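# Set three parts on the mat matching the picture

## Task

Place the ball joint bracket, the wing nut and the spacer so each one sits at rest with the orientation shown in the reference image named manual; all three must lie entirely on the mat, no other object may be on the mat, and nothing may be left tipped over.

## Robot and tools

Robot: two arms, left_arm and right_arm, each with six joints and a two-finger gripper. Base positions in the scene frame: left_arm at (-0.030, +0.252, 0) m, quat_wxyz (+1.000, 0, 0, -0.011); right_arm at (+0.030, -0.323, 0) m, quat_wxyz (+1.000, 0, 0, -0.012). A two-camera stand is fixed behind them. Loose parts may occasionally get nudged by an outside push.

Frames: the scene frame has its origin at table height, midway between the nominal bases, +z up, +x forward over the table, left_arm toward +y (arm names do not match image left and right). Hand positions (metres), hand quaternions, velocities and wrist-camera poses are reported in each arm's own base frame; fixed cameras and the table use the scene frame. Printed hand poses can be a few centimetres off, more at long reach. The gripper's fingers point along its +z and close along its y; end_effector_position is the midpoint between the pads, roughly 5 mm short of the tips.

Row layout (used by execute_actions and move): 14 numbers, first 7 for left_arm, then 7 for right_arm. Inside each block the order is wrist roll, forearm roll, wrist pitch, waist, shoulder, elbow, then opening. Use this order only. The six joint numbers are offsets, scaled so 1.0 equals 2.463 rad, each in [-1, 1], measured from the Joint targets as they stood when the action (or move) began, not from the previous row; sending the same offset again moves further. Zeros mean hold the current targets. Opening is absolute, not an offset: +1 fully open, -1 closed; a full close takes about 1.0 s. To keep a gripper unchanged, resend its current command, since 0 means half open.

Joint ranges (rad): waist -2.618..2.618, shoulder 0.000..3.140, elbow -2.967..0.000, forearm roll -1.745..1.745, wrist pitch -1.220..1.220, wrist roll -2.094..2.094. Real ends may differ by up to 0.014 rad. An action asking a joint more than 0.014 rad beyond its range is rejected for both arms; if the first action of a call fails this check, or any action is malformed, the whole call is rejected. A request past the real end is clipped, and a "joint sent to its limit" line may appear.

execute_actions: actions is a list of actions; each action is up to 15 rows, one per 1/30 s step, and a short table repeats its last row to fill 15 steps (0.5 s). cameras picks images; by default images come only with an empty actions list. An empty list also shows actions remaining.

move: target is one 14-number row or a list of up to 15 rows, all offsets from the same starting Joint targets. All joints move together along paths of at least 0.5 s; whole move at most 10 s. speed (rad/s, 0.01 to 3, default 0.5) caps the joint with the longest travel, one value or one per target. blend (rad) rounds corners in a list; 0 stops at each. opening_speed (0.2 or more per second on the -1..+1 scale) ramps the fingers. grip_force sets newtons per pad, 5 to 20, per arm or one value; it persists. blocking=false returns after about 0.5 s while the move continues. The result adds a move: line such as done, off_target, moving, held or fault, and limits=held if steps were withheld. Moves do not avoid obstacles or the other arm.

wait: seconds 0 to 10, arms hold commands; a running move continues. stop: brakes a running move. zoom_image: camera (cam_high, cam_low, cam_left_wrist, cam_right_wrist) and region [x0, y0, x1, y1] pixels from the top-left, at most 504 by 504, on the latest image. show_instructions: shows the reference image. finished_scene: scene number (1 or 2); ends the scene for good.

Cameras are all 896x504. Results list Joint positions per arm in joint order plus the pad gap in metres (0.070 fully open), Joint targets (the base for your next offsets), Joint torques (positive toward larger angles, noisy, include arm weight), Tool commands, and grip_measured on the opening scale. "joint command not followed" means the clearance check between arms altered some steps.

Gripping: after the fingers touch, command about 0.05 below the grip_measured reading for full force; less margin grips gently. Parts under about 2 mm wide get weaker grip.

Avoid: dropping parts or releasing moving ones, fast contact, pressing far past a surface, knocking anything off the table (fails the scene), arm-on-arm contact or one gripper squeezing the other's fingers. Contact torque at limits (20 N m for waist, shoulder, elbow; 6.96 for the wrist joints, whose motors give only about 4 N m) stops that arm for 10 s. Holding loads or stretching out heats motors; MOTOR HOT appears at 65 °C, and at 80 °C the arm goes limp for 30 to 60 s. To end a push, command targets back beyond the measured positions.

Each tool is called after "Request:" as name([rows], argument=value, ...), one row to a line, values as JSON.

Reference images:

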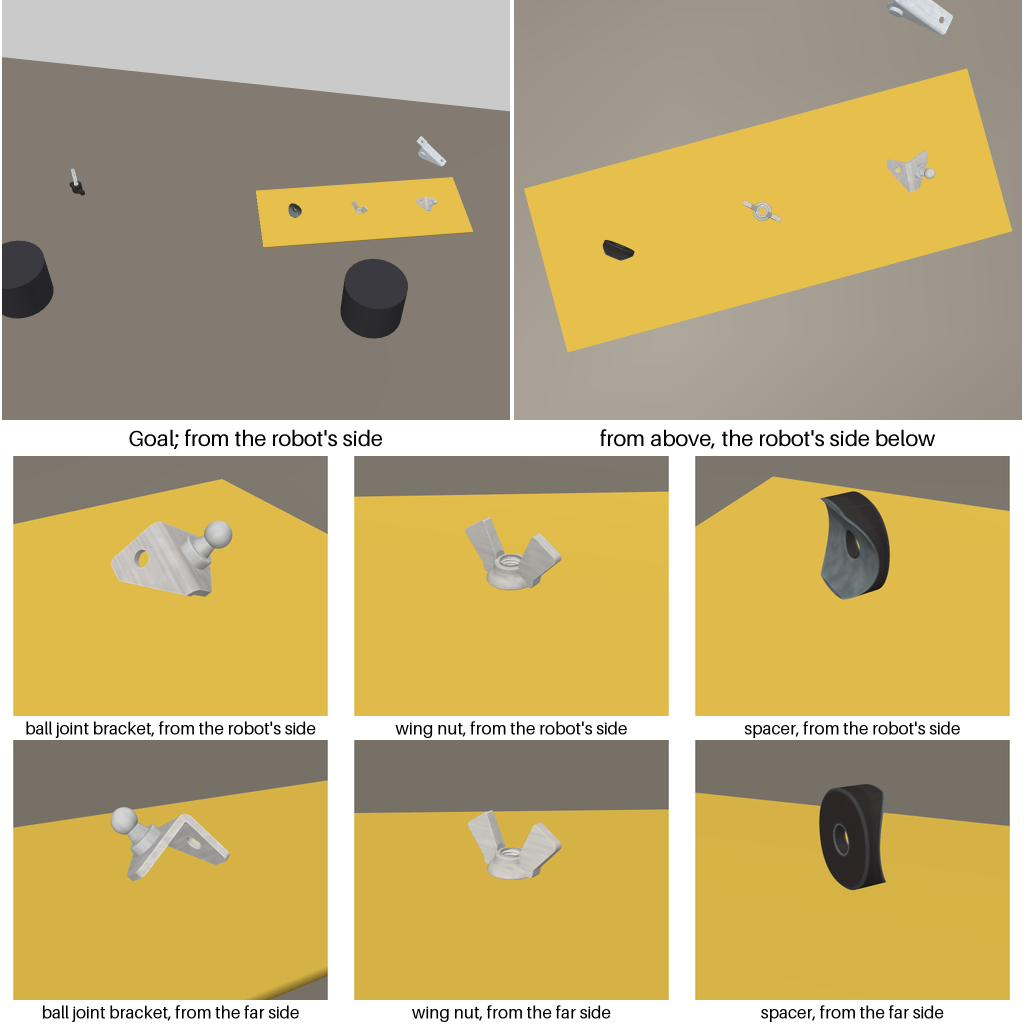

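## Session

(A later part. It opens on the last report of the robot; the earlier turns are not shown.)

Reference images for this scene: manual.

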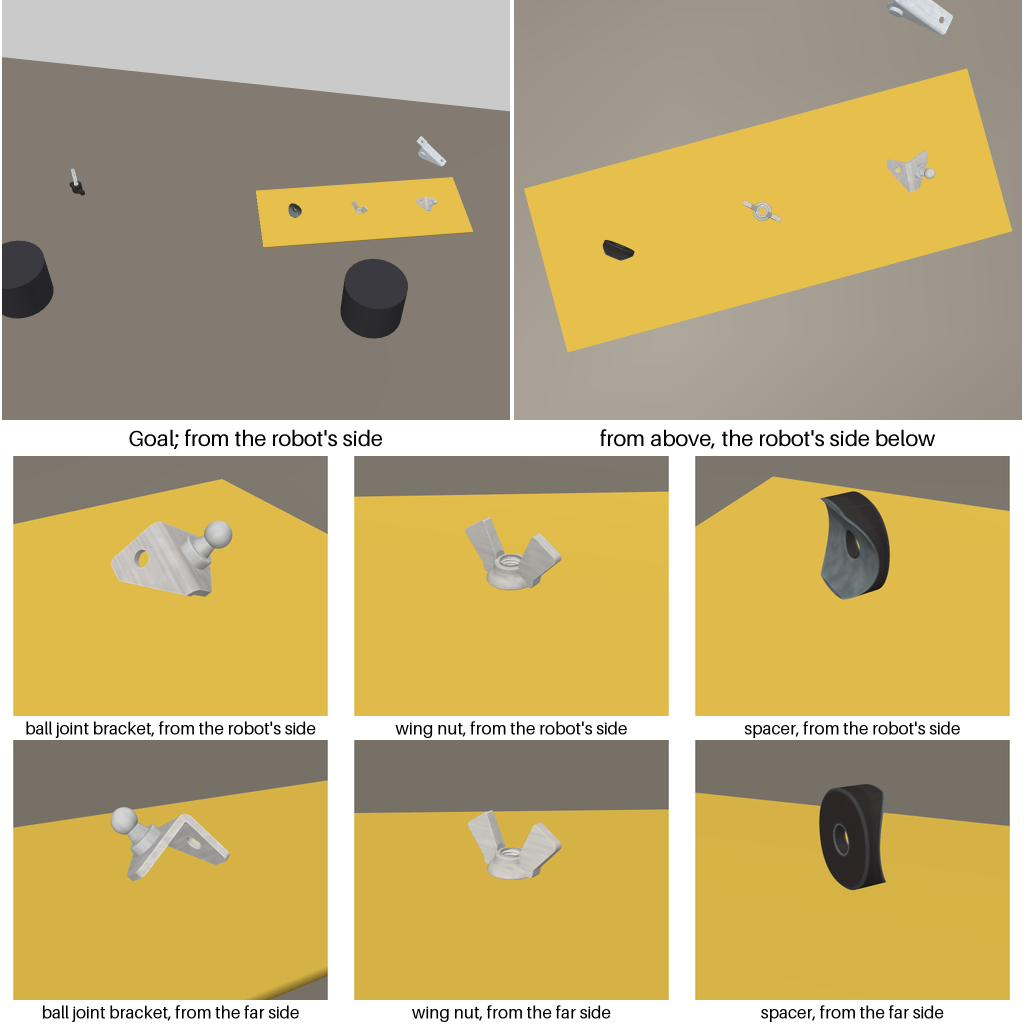

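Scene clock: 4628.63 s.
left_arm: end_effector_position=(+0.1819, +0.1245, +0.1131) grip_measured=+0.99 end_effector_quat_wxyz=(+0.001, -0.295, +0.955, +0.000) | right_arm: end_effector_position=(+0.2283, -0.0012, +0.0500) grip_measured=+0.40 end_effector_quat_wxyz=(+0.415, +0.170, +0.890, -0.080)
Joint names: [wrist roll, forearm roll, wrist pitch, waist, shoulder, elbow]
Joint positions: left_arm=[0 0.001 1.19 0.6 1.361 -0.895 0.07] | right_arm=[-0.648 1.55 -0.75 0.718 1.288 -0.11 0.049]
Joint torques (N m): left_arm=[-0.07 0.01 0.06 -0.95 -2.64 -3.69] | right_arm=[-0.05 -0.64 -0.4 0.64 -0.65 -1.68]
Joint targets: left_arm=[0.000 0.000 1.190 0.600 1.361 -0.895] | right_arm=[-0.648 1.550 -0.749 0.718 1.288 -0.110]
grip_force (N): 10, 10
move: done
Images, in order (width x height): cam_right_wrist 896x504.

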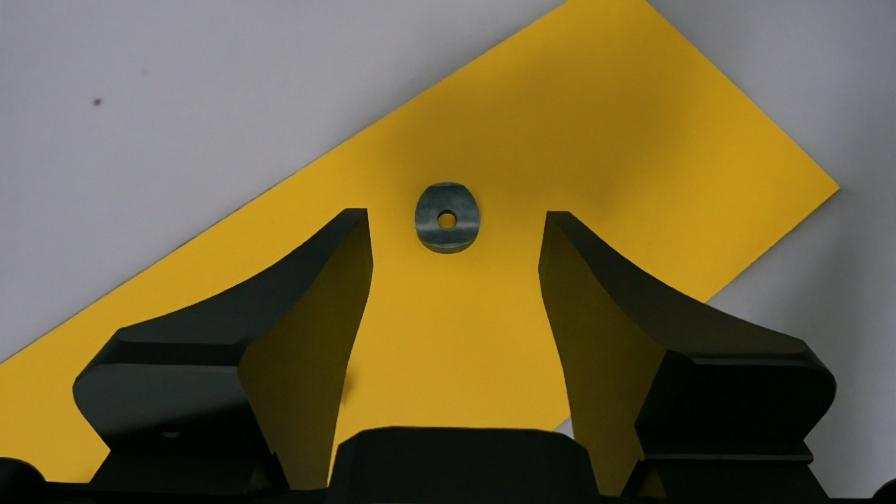

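Request:
move([
  [0,0,0,0,0,0,1, 0.3394,-0.2499,-0.1519,-0.0283,0.2000,0.0267,0.4],
  [0,0,0,0,0,0,1, 0.3394,-0.2499,-0.1519,-0.0283,0.2488,0.0267,-0.45],
], speed=[0.5,0.15], blend=[0.01,0], opening_speed=1.0, grip_force=12, cameras=["cam_right_wrist"])

Request:
zoom_image(camera="cam_right_wrist", region=[390, 190, 520, 320])

Scene clock: 4666.63 s.
left_arm: end_effector_position=(+0.1819, +0.1245, +0.1131) grip_measured=+0.99 end_effector_quat_wxyz=(+0.001, -0.295, +0.955, +0.000) | right_arm: end_effector_position=(+0.2546, -0.0090, +0.0100) grip_measured=-0.29 end_effector_quat_wxyz=(+0.476, +0.164, +0.859, -0.091)
Joint names: [wrist roll, forearm roll, wrist pitch, waist, shoulder, elbow]
Joint positions: left_arm=[0 0.001 1.19 0.6 1.361 -0.895 0.07] | right_arm=[0.188 0.935 -1.123 0.648 1.9 -0.044 0.025]
Joint torques (N m): left_arm=[-0.07 0.01 0.06 -0.97 -2.63 -3.69] | right_arm=[0.15 -0.58 1.39 0.36 0.52 1.68]
Joint targets: left_arm=[0.000 0.000 1.190 0.600 1.361 -0.895] | right_arm=[0.188 0.935 -1.123 0.648 1.901 -0.044]
grip_force (N): 12, 12
move: done
Images, in order (width x height): cam_right_wrist 896x504.

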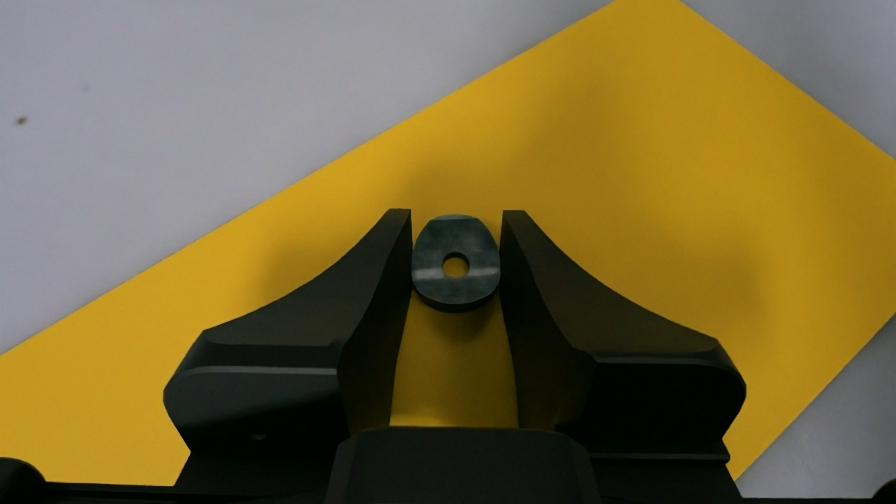

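Scaled by 3.877 from the camera's 896x504 image, which has a finer 1280x720 frame.

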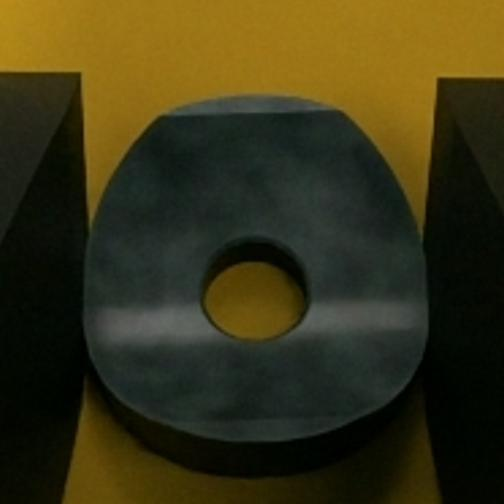

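Request:
move([
  [0,0,0,0,0,0,1, 0,0,0,0,-0.0609,0,-0.45],
  [0,0,0,0,0,0,1, -0.4011,-0.3390,0.3747,-0.0601,-0.3455,-0.0836,-0.45],
  [0,0,0,0,0,0,1, -0.7950,-0.7058,0.6698,-0.1212,-0.2976,-0.1224,-0.45],
  [0,0,0,0,0,0,1, -0.5398,-0.9375,0.6093,-0.1212,-0.2179,-0.0778,-0.45],
], speed=[0.4,0.8,0.9,0.35], blend=[0.05,0.1,0.05,0], grip_force=16)

Request:
move(target=[0,0,0,0,0,0,1, 0.0266,-0.0248,-0.0016,0,0.0073,0.0027,-0.45], speed=0.08, grip_force=18)

Request:
move(target=[0,0,0,0,0,0,1, 0.0025,-0.0023,-0.00015,0,0.00068,0.00025,-0.45], speed=0.03)

Request:
move(target=[0,0,0,0,0,0,1, 0.0025,-0.0023,-0.00015,0,0.00068,0.00025,-0.45], speed=0.03, cameras=["cam_right_wrist"])

Request:
zoom_image(camera="cam_right_wrist", region=[390, 190, 520, 330])

Scene clock: 4744.57 s.
left_arm: end_effector_position=(+0.1819, +0.1245, +0.1131) grip_measured=+0.99 end_effector_quat_wxyz=(+0.001, -0.295, +0.955, +0.000) | right_arm: end_effector_position=(+0.2302, -0.0013, +0.0159) grip_measured=-0.30 end_effector_quat_wxyz=(+0.053, +0.942, -0.179, +0.279)
Joint names: [wrist roll, forearm roll, wrist pitch, waist, shoulder, elbow]
Joint positions: left_arm=[0 0.001 1.19 0.6 1.361 -0.895 0.07] | right_arm=[-1.141 -1.375 0.377 0.35 1.364 -0.235 0.025]
Joint torques (N m): left_arm=[-0.07 0.01 0.06 -0.98 -2.65 -3.7] | right_arm=[-0.03 -0.06 0.38 0.87 -1.27 -1.74]
Joint targets: left_arm=[0.000 0.000 1.190 0.600 1.361 -0.895] | right_arm=[-1.141 -1.374 0.378 0.350 1.364 -0.235]
grip_force (N): 16, 16
move: done

Scene clock: 4745.63 s.
left_arm: end_effector_position=(+0.1819, +0.1245, +0.1131) grip_measured=+0.99 end_effector_quat_wxyz=(+0.001, -0.295, +0.955, +0.000) | right_arm: end_effector_position=(+0.2302, -0.0014, +0.0129) grip_measured=-0.30 end_effector_quat_wxyz=(+0.053, +0.942, -0.179, +0.279)
Joint names: [wrist roll, forearm roll, wrist pitch, waist, shoulder, elbow]
Joint positions: left_arm=[0 0.001 1.19 0.6 1.361 -0.895 0.07] | right_arm=[-1.075 -1.436 0.374 0.35 1.382 -0.229 0.025]
Joint torques (N m): left_arm=[-0.07 0.02 0.06 -0.97 -2.64 -3.7] | right_arm=[-0.05 -0.13 0.22 0.86 -0.73 -1.21]
Joint targets: left_arm=[0.000 0.000 1.190 0.600 1.361 -0.895] | right_arm=[-1.076 -1.436 0.374 0.350 1.382 -0.229]
grip_force (N): 18, 18
move: done

Scene clock: 4746.33 s.
left_arm: end_effector_position=(+0.1819, +0.1245, +0.1131) grip_measured=+0.99 end_effector_quat_wxyz=(+0.001, -0.295, +0.955, +0.000) | right_arm: end_effector_position=(+0.2304, -0.0014, +0.0127) grip_measured=-0.30 end_effector_quat_wxyz=(+0.053, +0.942, -0.179, +0.279)
Joint names: [wrist roll, forearm roll, wrist pitch, waist, shoulder, elbow]
Joint positions: left_arm=[0 0.001 1.19 0.6 1.361 -0.895 0.07] | right_arm=[-1.07 -1.441 0.374 0.35 1.383 -0.229 0.025]
Joint torques (N m): left_arm=[-0.07 0.01 0.06 -0.98 -2.62 -3.69] | right_arm=[0.12 -0.34 0.18 0.86 -0.53 -1.09]
Joint targets: left_arm=[0.000 0.000 1.190 0.600 1.361 -0.895] | right_arm=[-1.070 -1.441 0.373 0.350 1.384 -0.228]
grip_force (N): 18, 18
move: done

Scene clock: 4747.03 s.
left_arm: end_effector_position=(+0.1819, +0.1245, +0.1131) grip_measured=+0.99 end_effector_quat_wxyz=(+0.001, -0.295, +0.955, +0.000) | right_arm: end_effector_position=(+0.2303, -0.0015, +0.0123) grip_measured=-0.30 end_effector_quat_wxyz=(+0.053, +0.942, -0.179, +0.279)
Joint names: [wrist roll, forearm roll, wrist pitch, waist, shoulder, elbow]
Joint positions: left_arm=[0 0.001 1.19 0.6 1.361 -0.895 0.07] | right_arm=[-1.064 -1.447 0.374 0.35 1.385 -0.228 0.025]
Joint torques (N m): left_arm=[-0.07 0.02 0.06 -0.97 -2.64 -3.7] | right_arm=[0.11 -0.28 0.14 0.85 -0.39 -0.94]
Joint targets: left_arm=[0.000 0.000 1.190 0.600 1.361 -0.895] | right_arm=[-1.064 -1.447 0.373 0.350 1.385 -0.228]
grip_force (N): 18, 18
move: done
Images, in order (width x height): cam_right_wrist 896x504.

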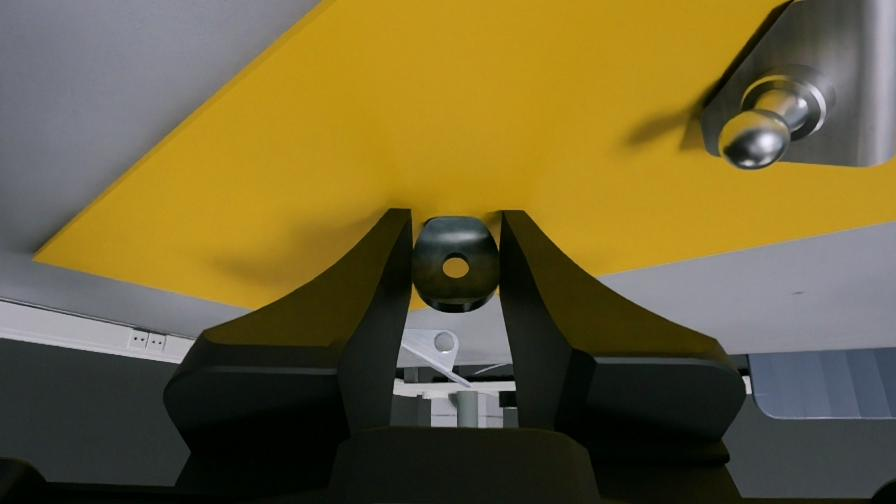

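Scaled by 3.600 from the camera's 896x504 image, which has a finer 1280x720 frame.

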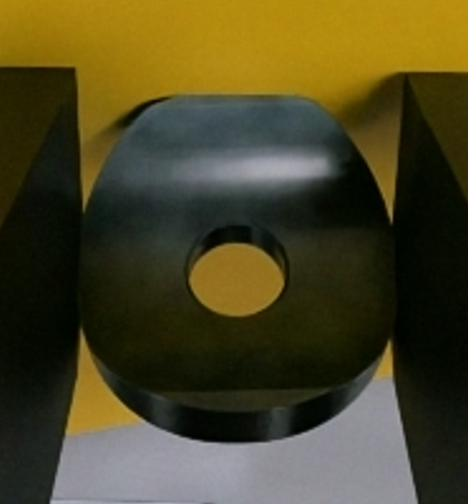

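Request:
move(target=[0,0,0,0,0,0,1, -0.0030,0.0028,0.0002,0,-0.0008,-0.0003,-0.45], speed=0.03)

Request:
move(target=[0,0,0,0,0,0,1, -0.0017,0.0016,0.0001,0,-0.0005,-0.0002,-0.45], speed=0.03)

Scene clock: 4807.90 s.
left_arm: end_effector_position=(+0.1819, +0.1245, +0.1131) grip_measured=+0.99 end_effector_quat_wxyz=(+0.001, -0.295, +0.955, +0.000) | right_arm: end_effector_position=(+0.2299, -0.0015, +0.0123) grip_measured=-0.30 end_effector_quat_wxyz=(+0.054, +0.942, -0.179, +0.278)
Joint names: [wrist roll, forearm roll, wrist pitch, waist, shoulder, elbow]
Joint positions: left_arm=[0 0.001 1.19 0.6 1.361 -0.895 0.07] | right_arm=[-1.071 -1.44 0.374 0.35 1.384 -0.228 0.025]
Joint torques (N m): left_arm=[-0.07 0.01 0.06 -0.98 -2.64 -3.68] | right_arm=[0.02 -0.04 0.4 0.85 -1.57 -2.14]
Joint targets: left_arm=[0.000 0.000 1.190 0.600 1.361 -0.895] | right_arm=[-1.071 -1.440 0.373 0.350 1.383 -0.228]
grip_force (N): 18, 18
move: done

Scene clock: 4808.60 s.
left_arm: end_effector_position=(+0.1819, +0.1245, +0.1131) grip_measured=+0.99 end_effector_quat_wxyz=(+0.001, -0.295, +0.955, +0.000) | right_arm: end_effector_position=(+0.2302, -0.0014, +0.0127) grip_measured=-0.30 end_effector_quat_wxyz=(+0.053, +0.942, -0.179, +0.279)
Joint names: [wrist roll, forearm roll, wrist pitch, waist, shoulder, elbow]
Joint positions: left_arm=[0 0.001 1.19 0.6 1.361 -0.895 0.07] | right_arm=[-1.075 -1.436 0.374 0.35 1.383 -0.229 0.025]
Joint torques (N m): left_arm=[-0.07 0.02 0.06 -0.97 -2.64 -3.69] | right_arm=[-0.01 -0.1 0.42 0.82 -1.71 -2.49]
Joint targets: left_arm=[0.000 0.000 1.190 0.600 1.361 -0.895] | right_arm=[-1.075 -1.436 0.374 0.350 1.382 -0.229]
grip_force (N): 18, 18
move: done

Request:
move(target=[0,0,0,0,0,0,1, 0,0,0,0,0,0,-0.1], opening_speed=0.3, grip_force=5, cameras=["cam_right_wrist"])

Request:
zoom_image(camera="cam_right_wrist", region=[390, 190, 520, 330])

Scene clock: 4823.10 s.
left_arm: end_effector_position=(+0.1819, +0.1245, +0.1131) grip_measured=+0.99 end_effector_quat_wxyz=(+0.001, -0.295, +0.955, +0.000) | right_arm: end_effector_position=(+0.2302, -0.0014, +0.0127) grip_measured=-0.10 end_effector_quat_wxyz=(+0.053, +0.942, -0.179, +0.279)
Joint names: [wrist roll, forearm roll, wrist pitch, waist, shoulder, elbow]
Joint positions: left_arm=[0 0.001 1.19 0.6 1.361 -0.895 0.07] | right_arm=[-1.075 -1.436 0.374 0.35 1.383 -0.229 0.031]
Joint torques (N m): left_arm=[-0.07 0.01 0.06 -0.97 -2.65 -3.69] | right_arm=[0.16 -0.37 0.41 0.71 -1.7 -2.47]
Joint targets: left_arm=[0.000 0.000 1.190 0.600 1.361 -0.895] | right_arm=[-1.075 -1.436 0.374 0.350 1.382 -0.229]
grip_force (N): 5, 5
move: done
Images, in order (width x height): cam_right_wrist 896x504.

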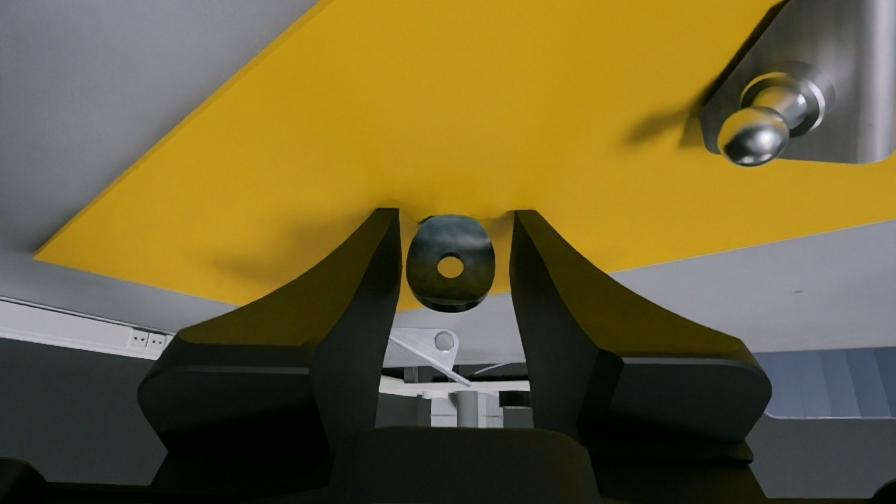

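Scaled by 3.600 from the camera's 896x504 image, which has a finer 1280x720 frame.

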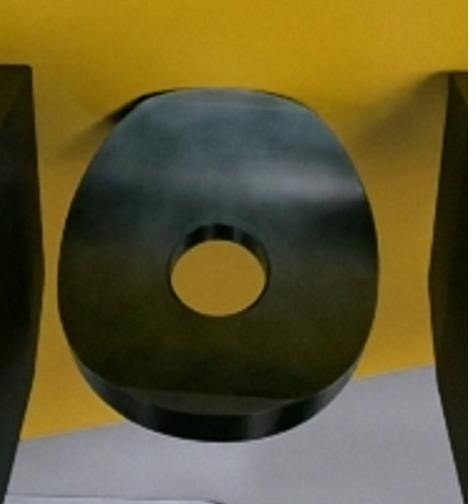

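Request:
move([
  [0,0,0,0,0,0,1, 0,0,0,0,0,0,0.4],
  [0,0,0,0,0,0,1, -0.027,0.0251,0.0015,0,-0.0072,-0.0027,0.4],
  [0,0,0,0,0,0,1, -0.2822,0.2568,0.0620,0,-0.0869,-0.0473,0.4],
  [0,0,0,0,0,0,1, -0.0914,0.7617,-0.1924,0.0650,-0.1754,-0.0085,0.4],
], speed=[0.2,0.1,0.4,0.9], blend=[0,0.01,0.08,0], opening_speed=0.4)

Request:
move(target=[0,0,0,0,0,0,1, 0.9744,-0.5022,0.3106,0.0987,0.0349,-0.1190,0.4], speed=1.0, cameras=["cam_right_wrist","cam_high"])

Request:
zoom_image(camera="cam_right_wrist", region=[320, 180, 700, 460])

Scene clock: 4848.57 s.
left_arm: end_effector_position=(+0.1819, +0.1245, +0.1131) grip_measured=+0.99 end_effector_quat_wxyz=(+0.001, -0.295, +0.955, +0.000) | right_arm: end_effector_position=(+0.2464, +0.1269, +0.1384) grip_measured=+0.40 end_effector_quat_wxyz=(+0.490, -0.540, +0.677, -0.106)
Joint names: [wrist roll, forearm roll, wrist pitch, waist, shoulder, elbow]
Joint positions: left_arm=[0 0.001 1.19 0.6 1.361 -0.895 0.07] | right_arm=[-1.3 0.441 -0.101 0.51 0.95 -0.25 0.049]
Joint torques (N m): left_arm=[-0.06 0.02 0.06 -0.99 -2.66 -3.69] | right_arm=[0 -0.15 -0.54 0.64 0.09 -2.67]
Joint targets: left_arm=[0.000 0.000 1.190 0.600 1.361 -0.895] | right_arm=[-1.300 0.440 -0.100 0.510 0.950 -0.250]
grip_force (N): 5, 5
move: done

Scene clock: 4851.50 s.
left_arm: end_effector_position=(+0.1819, +0.1245, +0.1131) grip_measured=+0.99 end_effector_quat_wxyz=(+0.001, -0.295, +0.955, +0.000) | right_arm: end_effector_position=(+0.2500, +0.1000, +0.1499) grip_measured=+0.40 end_effector_quat_wxyz=(+0.383, -0.079, +0.920, -0.003)
Joint names: [wrist roll, forearm roll, wrist pitch, waist, shoulder, elbow]
Joint positions: left_arm=[0 0.001 1.19 0.6 1.361 -0.895 0.07] | right_arm=[1.1 -0.798 0.665 0.753 1.036 -0.542 0.049]
Joint torques (N m): left_arm=[-0.07 0.02 0.06 -0.97 -2.66 -3.7] | right_arm=[0.11 -0.46 -0.22 0.69 0.13 -3.66]
Joint targets: left_arm=[0.000 0.000 1.190 0.600 1.361 -0.895] | right_arm=[1.100 -0.797 0.665 0.753 1.036 -0.543]
grip_force (N): 5, 5
move: done
Images, in order (width x height): cam_high 896x504, cam_right_wrist 896x504.

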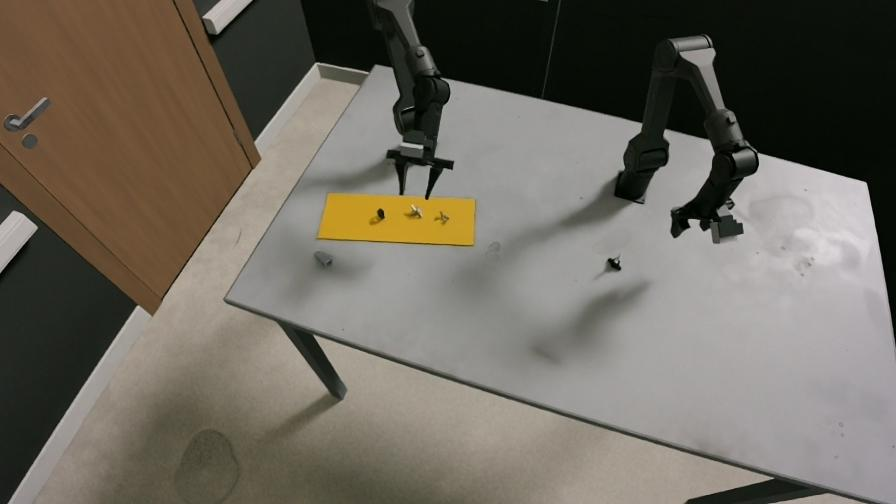

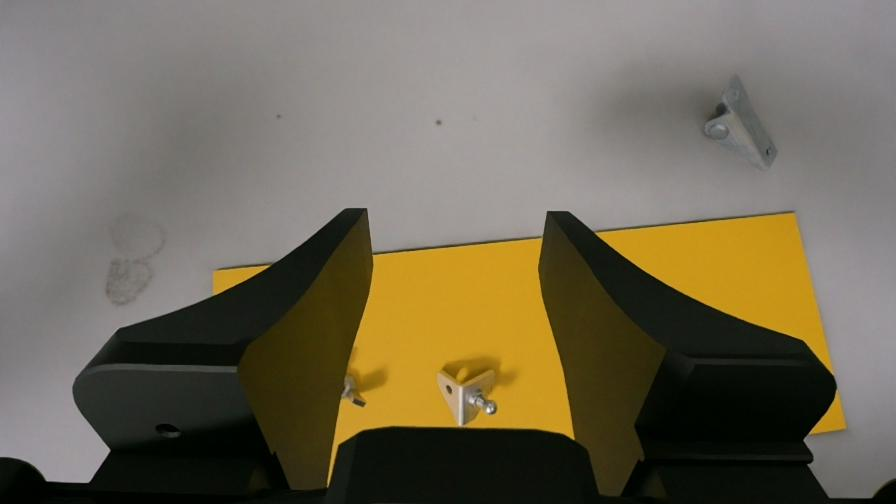

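Scaled by 1.326 from the camera's 896x504 image, which has a finer 1280x720 frame.

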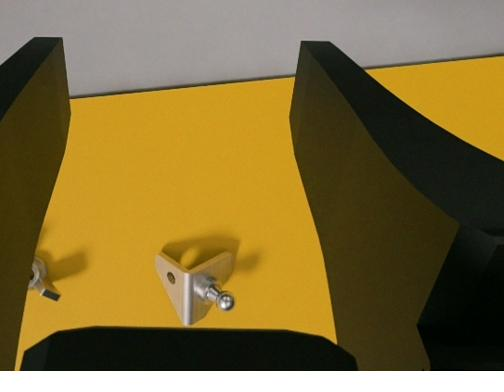

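Request:
zoom_image(camera="cam_high", region=[310, 180, 480, 250])

Request:
zoom_image(camera="cam_right_wrist", region=[420, 340, 520, 440])

Scaled by 2.965 from the camera's 896x504 image, which has a finer 1280x720 frame.

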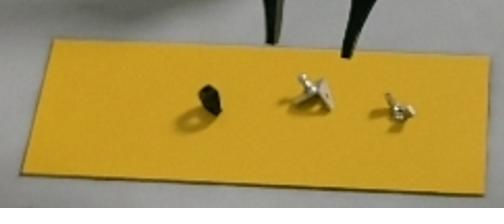

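Scaled by 5.040 from the camera's 896x504 image, which has a finer 1280x720 frame.

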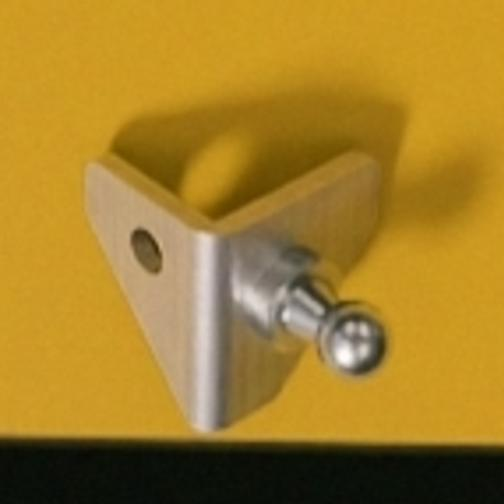

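Request:
zoom_image(camera="cam_high", region=[360, 195, 460, 235])

Scaled by 5.040 from the camera's 896x504 image, which has a finer 1280x720 frame.

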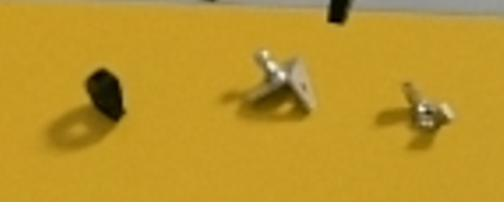

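Request:
finished_scene(scene=1)

The scene is finished: the task was done.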